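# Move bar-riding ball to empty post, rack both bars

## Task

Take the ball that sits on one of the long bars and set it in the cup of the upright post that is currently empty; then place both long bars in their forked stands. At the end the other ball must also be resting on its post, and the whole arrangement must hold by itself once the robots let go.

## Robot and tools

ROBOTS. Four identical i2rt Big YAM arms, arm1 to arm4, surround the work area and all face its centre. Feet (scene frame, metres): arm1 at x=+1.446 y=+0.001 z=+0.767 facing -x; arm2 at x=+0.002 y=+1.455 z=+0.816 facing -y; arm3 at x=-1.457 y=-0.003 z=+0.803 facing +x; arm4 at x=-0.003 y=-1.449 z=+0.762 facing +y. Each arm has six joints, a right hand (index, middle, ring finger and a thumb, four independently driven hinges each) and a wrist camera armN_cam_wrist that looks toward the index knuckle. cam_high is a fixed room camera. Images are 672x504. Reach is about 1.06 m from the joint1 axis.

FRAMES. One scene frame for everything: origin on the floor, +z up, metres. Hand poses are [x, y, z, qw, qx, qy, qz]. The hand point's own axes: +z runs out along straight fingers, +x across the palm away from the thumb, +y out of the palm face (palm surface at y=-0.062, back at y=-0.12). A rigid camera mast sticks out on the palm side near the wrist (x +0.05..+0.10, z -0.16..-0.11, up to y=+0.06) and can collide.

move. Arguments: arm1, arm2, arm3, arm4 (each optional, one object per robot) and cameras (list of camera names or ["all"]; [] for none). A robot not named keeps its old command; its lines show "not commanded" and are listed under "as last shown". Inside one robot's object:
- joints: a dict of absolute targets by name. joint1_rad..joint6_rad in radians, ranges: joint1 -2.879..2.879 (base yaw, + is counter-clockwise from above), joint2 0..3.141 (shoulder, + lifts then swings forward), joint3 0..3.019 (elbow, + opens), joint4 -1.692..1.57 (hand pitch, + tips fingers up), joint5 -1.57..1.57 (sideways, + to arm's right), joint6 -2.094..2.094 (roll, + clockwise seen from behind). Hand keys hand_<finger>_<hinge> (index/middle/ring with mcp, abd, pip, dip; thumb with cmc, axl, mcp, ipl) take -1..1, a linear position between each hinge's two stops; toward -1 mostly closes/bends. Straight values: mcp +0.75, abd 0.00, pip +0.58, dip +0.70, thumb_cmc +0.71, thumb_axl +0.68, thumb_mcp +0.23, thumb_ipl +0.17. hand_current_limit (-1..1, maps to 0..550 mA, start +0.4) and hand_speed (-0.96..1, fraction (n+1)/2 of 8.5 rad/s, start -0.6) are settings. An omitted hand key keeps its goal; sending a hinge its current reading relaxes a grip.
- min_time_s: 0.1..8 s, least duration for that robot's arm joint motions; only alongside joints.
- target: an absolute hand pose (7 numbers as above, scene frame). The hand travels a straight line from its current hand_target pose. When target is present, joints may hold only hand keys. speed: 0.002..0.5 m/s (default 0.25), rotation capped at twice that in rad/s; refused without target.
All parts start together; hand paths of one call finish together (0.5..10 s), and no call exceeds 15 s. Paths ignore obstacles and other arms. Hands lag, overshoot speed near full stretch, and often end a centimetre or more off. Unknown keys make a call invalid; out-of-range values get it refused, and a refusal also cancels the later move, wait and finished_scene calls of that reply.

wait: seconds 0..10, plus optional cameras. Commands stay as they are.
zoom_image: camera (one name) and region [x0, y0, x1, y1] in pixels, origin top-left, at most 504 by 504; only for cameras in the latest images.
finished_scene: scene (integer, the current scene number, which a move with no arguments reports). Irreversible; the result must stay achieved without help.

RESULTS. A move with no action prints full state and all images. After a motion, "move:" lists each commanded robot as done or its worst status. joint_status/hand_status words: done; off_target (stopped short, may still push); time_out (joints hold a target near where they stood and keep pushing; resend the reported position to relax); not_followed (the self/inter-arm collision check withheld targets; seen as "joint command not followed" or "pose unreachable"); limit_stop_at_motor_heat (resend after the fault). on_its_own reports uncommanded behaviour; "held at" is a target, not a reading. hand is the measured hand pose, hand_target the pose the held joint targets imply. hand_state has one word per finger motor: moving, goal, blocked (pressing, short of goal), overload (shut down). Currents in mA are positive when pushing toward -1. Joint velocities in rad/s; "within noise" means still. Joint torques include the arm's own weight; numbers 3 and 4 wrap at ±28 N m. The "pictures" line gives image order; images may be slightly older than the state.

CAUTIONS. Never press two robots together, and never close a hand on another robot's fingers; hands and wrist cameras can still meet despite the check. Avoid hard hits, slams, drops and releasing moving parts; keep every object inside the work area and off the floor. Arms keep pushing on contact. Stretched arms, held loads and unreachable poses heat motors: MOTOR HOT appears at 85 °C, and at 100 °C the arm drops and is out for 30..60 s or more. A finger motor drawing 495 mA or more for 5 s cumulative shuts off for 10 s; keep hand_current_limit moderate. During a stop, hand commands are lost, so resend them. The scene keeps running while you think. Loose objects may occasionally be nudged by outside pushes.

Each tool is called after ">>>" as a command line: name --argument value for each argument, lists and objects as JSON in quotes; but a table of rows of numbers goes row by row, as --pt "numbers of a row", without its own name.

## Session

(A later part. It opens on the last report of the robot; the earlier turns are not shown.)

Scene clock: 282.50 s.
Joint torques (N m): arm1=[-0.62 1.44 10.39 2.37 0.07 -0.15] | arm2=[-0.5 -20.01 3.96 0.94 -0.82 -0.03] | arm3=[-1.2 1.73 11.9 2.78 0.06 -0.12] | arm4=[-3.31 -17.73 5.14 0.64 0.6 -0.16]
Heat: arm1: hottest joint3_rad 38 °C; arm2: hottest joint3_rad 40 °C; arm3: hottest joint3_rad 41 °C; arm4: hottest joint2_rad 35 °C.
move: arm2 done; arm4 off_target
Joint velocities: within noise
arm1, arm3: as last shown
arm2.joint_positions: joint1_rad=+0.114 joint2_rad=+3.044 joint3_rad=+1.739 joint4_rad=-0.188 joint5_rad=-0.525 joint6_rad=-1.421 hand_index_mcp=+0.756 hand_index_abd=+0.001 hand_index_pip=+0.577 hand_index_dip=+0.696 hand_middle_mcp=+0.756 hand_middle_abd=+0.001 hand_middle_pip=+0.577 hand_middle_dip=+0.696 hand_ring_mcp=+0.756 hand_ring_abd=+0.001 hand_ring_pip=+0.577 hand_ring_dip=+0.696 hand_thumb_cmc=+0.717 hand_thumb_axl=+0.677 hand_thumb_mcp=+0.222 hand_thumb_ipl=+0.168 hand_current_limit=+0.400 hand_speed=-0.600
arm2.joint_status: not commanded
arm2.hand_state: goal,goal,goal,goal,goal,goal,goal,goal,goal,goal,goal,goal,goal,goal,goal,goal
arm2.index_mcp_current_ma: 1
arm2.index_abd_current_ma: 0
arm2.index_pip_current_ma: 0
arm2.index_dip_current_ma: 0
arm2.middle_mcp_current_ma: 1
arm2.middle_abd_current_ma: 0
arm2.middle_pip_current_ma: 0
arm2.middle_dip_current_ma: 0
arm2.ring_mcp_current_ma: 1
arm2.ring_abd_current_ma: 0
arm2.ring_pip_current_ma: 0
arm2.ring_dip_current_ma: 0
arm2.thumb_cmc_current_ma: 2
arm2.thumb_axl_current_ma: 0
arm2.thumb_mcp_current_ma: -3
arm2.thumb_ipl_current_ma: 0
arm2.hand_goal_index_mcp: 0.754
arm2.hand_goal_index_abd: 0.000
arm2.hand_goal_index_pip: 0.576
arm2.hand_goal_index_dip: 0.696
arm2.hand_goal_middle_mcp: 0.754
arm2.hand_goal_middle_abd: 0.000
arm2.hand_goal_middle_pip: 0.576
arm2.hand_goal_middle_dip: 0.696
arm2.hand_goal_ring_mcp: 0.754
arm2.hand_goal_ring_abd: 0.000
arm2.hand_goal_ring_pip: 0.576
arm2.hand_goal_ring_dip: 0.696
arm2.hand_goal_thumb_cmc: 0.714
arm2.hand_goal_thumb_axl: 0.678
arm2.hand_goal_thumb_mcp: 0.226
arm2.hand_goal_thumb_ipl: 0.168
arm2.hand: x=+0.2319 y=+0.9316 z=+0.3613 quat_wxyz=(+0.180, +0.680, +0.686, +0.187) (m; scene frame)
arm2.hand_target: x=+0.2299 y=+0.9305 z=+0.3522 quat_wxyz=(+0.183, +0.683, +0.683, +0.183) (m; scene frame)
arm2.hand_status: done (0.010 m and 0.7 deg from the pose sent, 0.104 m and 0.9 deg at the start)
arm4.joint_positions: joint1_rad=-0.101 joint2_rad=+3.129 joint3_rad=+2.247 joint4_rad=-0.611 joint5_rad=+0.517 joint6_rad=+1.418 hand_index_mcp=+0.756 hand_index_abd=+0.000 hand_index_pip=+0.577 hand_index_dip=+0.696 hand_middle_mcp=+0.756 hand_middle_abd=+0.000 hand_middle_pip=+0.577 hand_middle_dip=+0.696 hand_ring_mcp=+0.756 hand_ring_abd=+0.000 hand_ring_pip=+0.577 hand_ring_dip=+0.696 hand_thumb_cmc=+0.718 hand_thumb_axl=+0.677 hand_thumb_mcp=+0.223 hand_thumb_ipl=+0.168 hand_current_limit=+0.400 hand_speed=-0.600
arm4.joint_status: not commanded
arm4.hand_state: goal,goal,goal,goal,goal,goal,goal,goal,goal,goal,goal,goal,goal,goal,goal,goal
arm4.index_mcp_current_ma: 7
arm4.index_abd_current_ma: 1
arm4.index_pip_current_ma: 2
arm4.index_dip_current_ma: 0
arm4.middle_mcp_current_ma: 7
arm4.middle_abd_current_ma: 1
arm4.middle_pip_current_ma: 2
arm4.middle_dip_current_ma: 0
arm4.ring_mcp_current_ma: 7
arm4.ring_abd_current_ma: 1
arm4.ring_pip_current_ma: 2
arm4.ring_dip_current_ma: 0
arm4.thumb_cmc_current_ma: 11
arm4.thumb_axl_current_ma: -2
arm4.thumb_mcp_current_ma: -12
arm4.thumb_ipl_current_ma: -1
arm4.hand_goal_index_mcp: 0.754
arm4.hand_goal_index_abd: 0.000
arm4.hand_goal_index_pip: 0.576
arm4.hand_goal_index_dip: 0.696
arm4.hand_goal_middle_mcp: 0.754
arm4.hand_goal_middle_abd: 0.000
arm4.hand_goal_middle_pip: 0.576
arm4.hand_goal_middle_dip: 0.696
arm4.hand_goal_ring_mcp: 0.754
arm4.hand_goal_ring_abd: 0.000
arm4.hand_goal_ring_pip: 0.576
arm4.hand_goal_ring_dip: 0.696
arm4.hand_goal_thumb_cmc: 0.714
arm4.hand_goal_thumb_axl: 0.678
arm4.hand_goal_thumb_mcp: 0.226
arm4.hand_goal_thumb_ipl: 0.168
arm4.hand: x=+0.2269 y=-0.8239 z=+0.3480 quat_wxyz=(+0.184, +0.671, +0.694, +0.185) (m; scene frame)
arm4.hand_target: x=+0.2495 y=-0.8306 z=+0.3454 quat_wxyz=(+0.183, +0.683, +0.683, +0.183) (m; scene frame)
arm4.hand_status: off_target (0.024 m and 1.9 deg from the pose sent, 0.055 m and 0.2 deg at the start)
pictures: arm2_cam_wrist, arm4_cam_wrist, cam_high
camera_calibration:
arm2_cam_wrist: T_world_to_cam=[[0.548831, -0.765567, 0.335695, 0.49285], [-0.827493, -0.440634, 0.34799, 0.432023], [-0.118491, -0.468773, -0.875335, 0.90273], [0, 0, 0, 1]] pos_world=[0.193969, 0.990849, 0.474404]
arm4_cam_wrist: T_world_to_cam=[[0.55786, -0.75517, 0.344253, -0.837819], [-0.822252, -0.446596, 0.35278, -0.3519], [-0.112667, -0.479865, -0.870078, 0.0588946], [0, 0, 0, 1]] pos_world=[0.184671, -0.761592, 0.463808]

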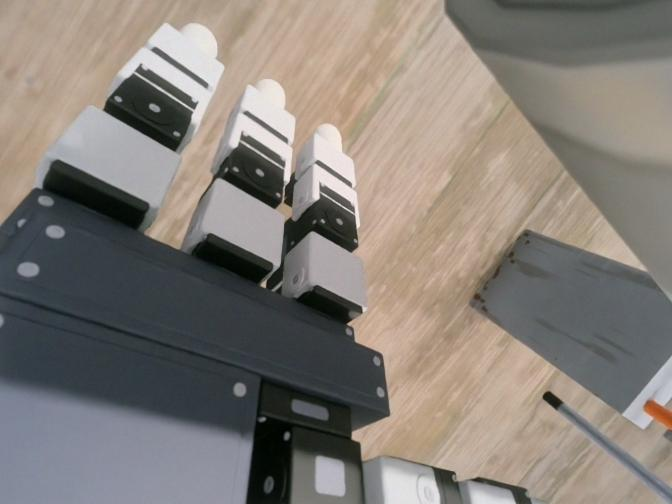

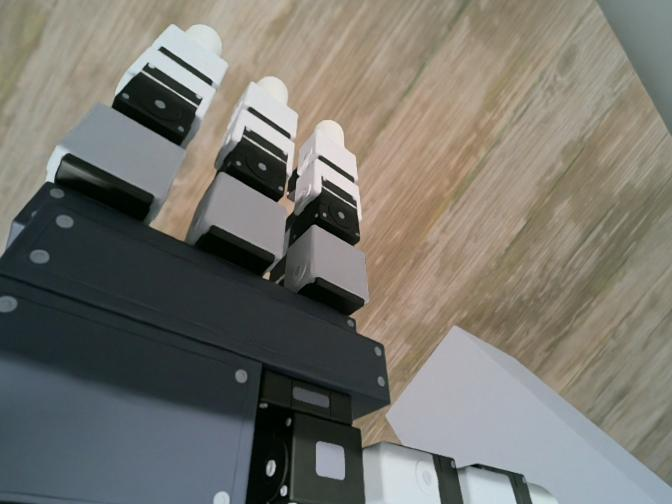

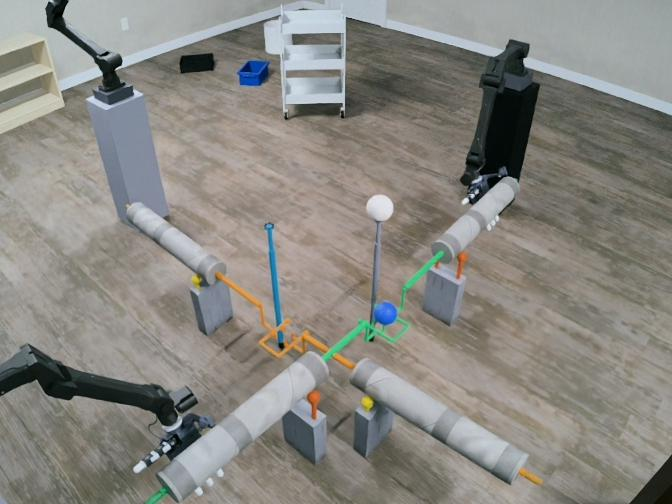

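>>> move --arm2 '{"target": [0.222, 0.93, 0.372, 0.183, 0.683, 0.683, 0.183], "speed": 0.1}' --arm4 '{"target": [0.205, -0.83, 0.368, 0.183, 0.683, 0.683, 0.183], "speed": 0.1}'

>>> move --arm2 '{"target": [0.283, 0.93, 0.404, 0.183, 0.683, 0.683, 0.183], "speed": 0.08}' --arm4 '{"target": [0.283, -0.83, 0.406, 0.183, 0.683, 0.683, 0.183], "speed": 0.08}' --cameras '["arm4_cam_wrist", "arm2_cam_wrist", "cam_high"]'

Scene clock: 321.23 s.
Joint torques (N m): arm1=[-0.62 1.49 10.4 2.32 0.06 -0.14] | arm2=[-0.32 -23.65 1.92 0.7 -0.9 -0.16] | arm3=[-1.26 1.79 11.88 2.8 0.05 -0.13] | arm4=[0.44 -18.43 4.29 -0.1 0.81 -0.03]
Heat: arm1: hottest joint3_rad 39 °C; arm2: hottest joint3_rad 38 °C; arm3: hottest joint3_rad 41 °C; arm4: hottest joint2_rad 37 °C.
move: arm2 off_target; arm4 done
Joint velocities: within noise
arm1, arm3: as last shown
arm2.joint_positions: joint1_rad=+0.103 joint2_rad=+3.035 joint3_rad=+1.705 joint4_rad=-0.188 joint5_rad=-0.524 joint6_rad=-1.424 hand_index_mcp=+0.756 hand_index_abd=+0.001 hand_index_pip=+0.577 hand_index_dip=+0.696 hand_middle_mcp=+0.756 hand_middle_abd=+0.001 hand_middle_pip=+0.577 hand_middle_dip=+0.696 hand_ring_mcp=+0.756 hand_ring_abd=+0.001 hand_ring_pip=+0.577 hand_ring_dip=+0.696 hand_thumb_cmc=+0.717 hand_thumb_axl=+0.677 hand_thumb_mcp=+0.222 hand_thumb_ipl=+0.168 hand_current_limit=+0.400 hand_speed=-0.600
arm2.joint_status: not commanded
arm2.hand_state: goal,goal,goal,goal,goal,goal,goal,goal,goal,goal,goal,goal,goal,goal,goal,goal
arm2.index_mcp_current_ma: 1
arm2.index_abd_current_ma: 0
arm2.index_pip_current_ma: 0
arm2.index_dip_current_ma: 0
arm2.middle_mcp_current_ma: 1
arm2.middle_abd_current_ma: 0
arm2.middle_pip_current_ma: 0
arm2.middle_dip_current_ma: 0
arm2.ring_mcp_current_ma: 1
arm2.ring_abd_current_ma: 0
arm2.ring_pip_current_ma: 0
arm2.ring_dip_current_ma: 0
arm2.thumb_cmc_current_ma: 2
arm2.thumb_axl_current_ma: 0
arm2.thumb_mcp_current_ma: -3
arm2.thumb_ipl_current_ma: 0
arm2.hand_goal_index_mcp: 0.754
arm2.hand_goal_index_abd: 0.000
arm2.hand_goal_index_pip: 0.576
arm2.hand_goal_index_dip: 0.696
arm2.hand_goal_middle_mcp: 0.754
arm2.hand_goal_middle_abd: 0.000
arm2.hand_goal_middle_pip: 0.576
arm2.hand_goal_middle_dip: 0.696
arm2.hand_goal_ring_mcp: 0.754
arm2.hand_goal_ring_abd: 0.000
arm2.hand_goal_ring_pip: 0.576
arm2.hand_goal_ring_dip: 0.696
arm2.hand_goal_thumb_cmc: 0.714
arm2.hand_goal_thumb_axl: 0.678
arm2.hand_goal_thumb_mcp: 0.226
arm2.hand_goal_thumb_ipl: 0.168
arm2.hand: x=+0.2241 y=+0.9424 z=+0.3615 quat_wxyz=(+0.172, +0.686, +0.681, +0.193) (m; scene frame)
arm2.hand_target: x=+0.2219 y=+0.9301 z=+0.3718 quat_wxyz=(+0.183, +0.683, +0.683, +0.183) (m; scene frame)
arm2.hand_status: off_target (0.016 m and 1.7 deg from the pose sent, 0.015 m and 0.7 deg at the start)
arm4.joint_positions: joint1_rad=-0.072 joint2_rad=+3.068 joint3_rad=+2.168 joint4_rad=-0.614 joint5_rad=+0.517 joint6_rad=+1.483 hand_index_mcp=+0.756 hand_index_abd=+0.000 hand_index_pip=+0.577 hand_index_dip=+0.696 hand_middle_mcp=+0.756 hand_middle_abd=+0.000 hand_middle_pip=+0.577 hand_middle_dip=+0.696 hand_ring_mcp=+0.756 hand_ring_abd=+0.000 hand_ring_pip=+0.577 hand_ring_dip=+0.696 hand_thumb_cmc=+0.718 hand_thumb_axl=+0.677 hand_thumb_mcp=+0.223 hand_thumb_ipl=+0.168 hand_current_limit=+0.400 hand_speed=-0.600
arm4.joint_status: not commanded
arm4.hand_state: goal,goal,goal,goal,goal,goal,goal,goal,goal,goal,goal,goal,goal,goal,goal,goal
arm4.index_mcp_current_ma: 7
arm4.index_abd_current_ma: 1
arm4.index_pip_current_ma: 2
arm4.index_dip_current_ma: 0
arm4.middle_mcp_current_ma: 7
arm4.middle_abd_current_ma: 1
arm4.middle_pip_current_ma: 2
arm4.middle_dip_current_ma: 0
arm4.ring_mcp_current_ma: 8
arm4.ring_abd_current_ma: 1
arm4.ring_pip_current_ma: 2
arm4.ring_dip_current_ma: 0
arm4.thumb_cmc_current_ma: 12
arm4.thumb_axl_current_ma: -2
arm4.thumb_mcp_current_ma: -12
arm4.thumb_ipl_current_ma: -1
arm4.hand_goal_index_mcp: 0.754
arm4.hand_goal_index_abd: 0.000
arm4.hand_goal_index_pip: 0.576
arm4.hand_goal_index_dip: 0.696
arm4.hand_goal_middle_mcp: 0.754
arm4.hand_goal_middle_abd: 0.000
arm4.hand_goal_middle_pip: 0.576
arm4.hand_goal_middle_dip: 0.696
arm4.hand_goal_ring_mcp: 0.754
arm4.hand_goal_ring_abd: 0.000
arm4.hand_goal_ring_pip: 0.576
arm4.hand_goal_ring_dip: 0.696
arm4.hand_goal_thumb_cmc: 0.714
arm4.hand_goal_thumb_axl: 0.678
arm4.hand_goal_thumb_mcp: 0.226
arm4.hand_goal_thumb_ipl: 0.168
arm4.hand: x=+0.2074 y=-0.8291 z=+0.3662 quat_wxyz=(+0.182, +0.682, +0.684, +0.185) (m; scene frame)
arm4.hand_target: x=+0.2050 y=-0.8300 z=+0.3680 quat_wxyz=(+0.183, +0.683, +0.683, +0.183) (m; scene frame)
arm4.hand_status: done (0.003 m and 0.3 deg from the pose sent, 0.030 m and 1.9 deg at the start)
pictures: none

Scene clock: 322.93 s.
Joint torques (N m): arm1=[-0.62 1.55 10.47 2.32 0.07 -0.13] | arm2=[0.5 -23.82 1.96 1.05 -0.81 -0.02] | arm3=[-1.26 1.79 11.9 2.8 0.05 -0.13] | arm4=[-0.44 -18.84 4.48 0.68 0.71 -0.18]
Heat: arm1: hottest joint3_rad 39 °C; arm2: hottest joint3_rad 38 °C; arm3: hottest joint3_rad 41 °C; arm4: hottest joint2_rad 37 °C.
move: arm2 off_target; arm4 done
Joint velocities: within noise
arm1, arm3: as last shown
arm2.joint_positions: joint1_rad=+0.210 joint2_rad=+2.956 joint3_rad=+1.644 joint4_rad=-0.141 joint5_rad=-0.513 joint6_rad=-1.306 hand_index_mcp=+0.756 hand_index_abd=+0.001 hand_index_pip=+0.577 hand_index_dip=+0.696 hand_middle_mcp=+0.756 hand_middle_abd=+0.001 hand_middle_pip=+0.577 hand_middle_dip=+0.696 hand_ring_mcp=+0.756 hand_ring_abd=+0.001 hand_ring_pip=+0.577 hand_ring_dip=+0.696 hand_thumb_cmc=+0.717 hand_thumb_axl=+0.677 hand_thumb_mcp=+0.222 hand_thumb_ipl=+0.168 hand_current_limit=+0.400 hand_speed=-0.600
arm2.joint_status: not commanded
arm2.hand_state: goal,goal,goal,goal,goal,goal,goal,goal,goal,goal,goal,goal,goal,goal,goal,goal
arm2.index_mcp_current_ma: 1
arm2.index_abd_current_ma: 0
arm2.index_pip_current_ma: 0
arm2.index_dip_current_ma: 0
arm2.middle_mcp_current_ma: 1
arm2.middle_abd_current_ma: 0
arm2.middle_pip_current_ma: 0
arm2.middle_dip_current_ma: 0
arm2.ring_mcp_current_ma: 1
arm2.ring_abd_current_ma: 0
arm2.ring_pip_current_ma: 0
arm2.ring_dip_current_ma: 0
arm2.thumb_cmc_current_ma: 2
arm2.thumb_axl_current_ma: 0
arm2.thumb_mcp_current_ma: -3
arm2.thumb_ipl_current_ma: 0
arm2.hand_goal_index_mcp: 0.754
arm2.hand_goal_index_abd: 0.000
arm2.hand_goal_index_pip: 0.576
arm2.hand_goal_index_dip: 0.696
arm2.hand_goal_middle_mcp: 0.754
arm2.hand_goal_middle_abd: 0.000
arm2.hand_goal_middle_pip: 0.576
arm2.hand_goal_middle_dip: 0.696
arm2.hand_goal_ring_mcp: 0.754
arm2.hand_goal_ring_abd: 0.000
arm2.hand_goal_ring_pip: 0.576
arm2.hand_goal_ring_dip: 0.696
arm2.hand_goal_thumb_cmc: 0.714
arm2.hand_goal_thumb_axl: 0.678
arm2.hand_goal_thumb_mcp: 0.226
arm2.hand_goal_thumb_ipl: 0.168
arm2.hand: x=+0.2799 y=+0.9396 z=+0.3937 quat_wxyz=(+0.174, +0.684, +0.683, +0.190) (m; scene frame)
arm2.hand_target: x=+0.2830 y=+0.9300 z=+0.4040 quat_wxyz=(+0.183, +0.683, +0.683, +0.183) (m; scene frame)
arm2.hand_status: off_target (0.014 m and 1.4 deg from the pose sent, 0.074 m and 1.7 deg at the start)
arm4.joint_positions: joint1_rad=-0.183 joint2_rad=+2.979 joint3_rad=+2.088 joint4_rad=-0.576 joint5_rad=+0.509 joint6_rad=+1.362 hand_index_mcp=+0.756 hand_index_abd=+0.000 hand_index_pip=+0.577 hand_index_dip=+0.696 hand_middle_mcp=+0.756 hand_middle_abd=+0.000 hand_middle_pip=+0.577 hand_middle_dip=+0.696 hand_ring_mcp=+0.756 hand_ring_abd=+0.000 hand_ring_pip=+0.577 hand_ring_dip=+0.696 hand_thumb_cmc=+0.718 hand_thumb_axl=+0.677 hand_thumb_mcp=+0.223 hand_thumb_ipl=+0.168 hand_current_limit=+0.400 hand_speed=-0.600
arm4.joint_status: not commanded
arm4.hand_state: goal,goal,goal,goal,goal,goal,goal,goal,goal,goal,goal,goal,goal,goal,goal,goal
arm4.index_mcp_current_ma: 7
arm4.index_abd_current_ma: 1
arm4.index_pip_current_ma: 2
arm4.index_dip_current_ma: 0
arm4.middle_mcp_current_ma: 7
arm4.middle_abd_current_ma: 1
arm4.middle_pip_current_ma: 2
arm4.middle_dip_current_ma: 0
arm4.ring_mcp_current_ma: 8
arm4.ring_abd_current_ma: 1
arm4.ring_pip_current_ma: 2
arm4.ring_dip_current_ma: 0
arm4.thumb_cmc_current_ma: 12
arm4.thumb_axl_current_ma: -2
arm4.thumb_mcp_current_ma: -12
arm4.thumb_ipl_current_ma: -1
arm4.hand_goal_index_mcp: 0.754
arm4.hand_goal_index_abd: 0.000
arm4.hand_goal_index_pip: 0.576
arm4.hand_goal_index_dip: 0.696
arm4.hand_goal_middle_mcp: 0.754
arm4.hand_goal_middle_abd: 0.000
arm4.hand_goal_middle_pip: 0.576
arm4.hand_goal_middle_dip: 0.696
arm4.hand_goal_ring_mcp: 0.754
arm4.hand_goal_ring_abd: 0.000
arm4.hand_goal_ring_pip: 0.576
arm4.hand_goal_ring_dip: 0.696
arm4.hand_goal_thumb_cmc: 0.714
arm4.hand_goal_thumb_axl: 0.678
arm4.hand_goal_thumb_mcp: 0.226
arm4.hand_goal_thumb_ipl: 0.168
arm4.hand: x=+0.2795 y=-0.8324 z=+0.4033 quat_wxyz=(+0.187, +0.683, +0.683, +0.180) (m; scene frame)
arm4.hand_target: x=+0.2829 y=-0.8301 z=+0.4060 quat_wxyz=(+0.183, +0.683, +0.683, +0.183) (m; scene frame)
arm4.hand_status: done (0.005 m and 0.5 deg from the pose sent, 0.085 m and 0.3 deg at the start)
pictures: arm2_cam_wrist, arm4_cam_wrist, cam_high
camera_calibration:
arm2_cam_wrist: T_world_to_cam=[[0.546569, -0.77356, 0.320729, 0.475828], [-0.828052, -0.442136, 0.34474, 0.46682], [-0.124871, -0.454005, -0.882206, 0.931236], [0, 0, 0, 1]] pos_world=[0.242763, 0.997265, 0.507998]
arm4_cam_wrist: T_world_to_cam=[[0.533329, -0.772905, 0.343772, -0.900387], [-0.835637, -0.418248, 0.356061, -0.30601], [-0.131419, -0.477166, -0.868932, 0.115797], [0, 0, 0, 1]] pos_world=[0.239707, -0.768647, 0.519105]

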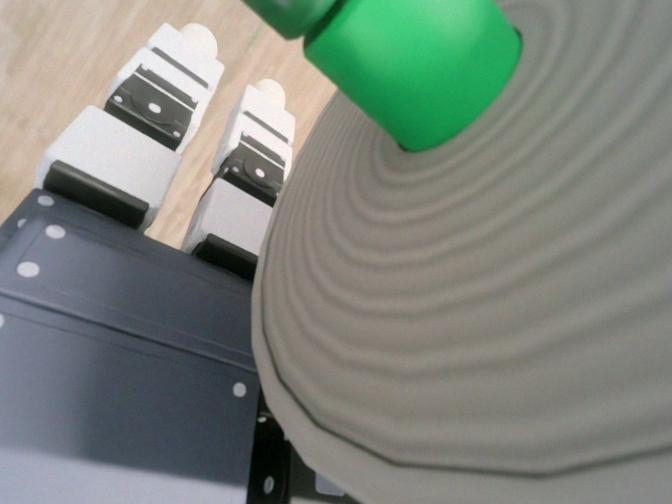

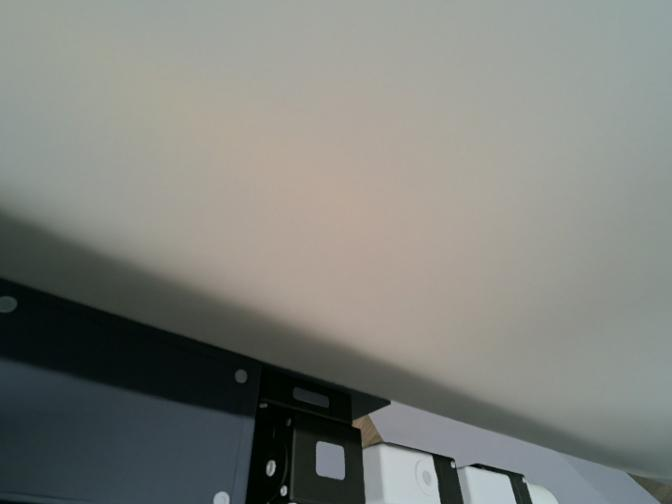

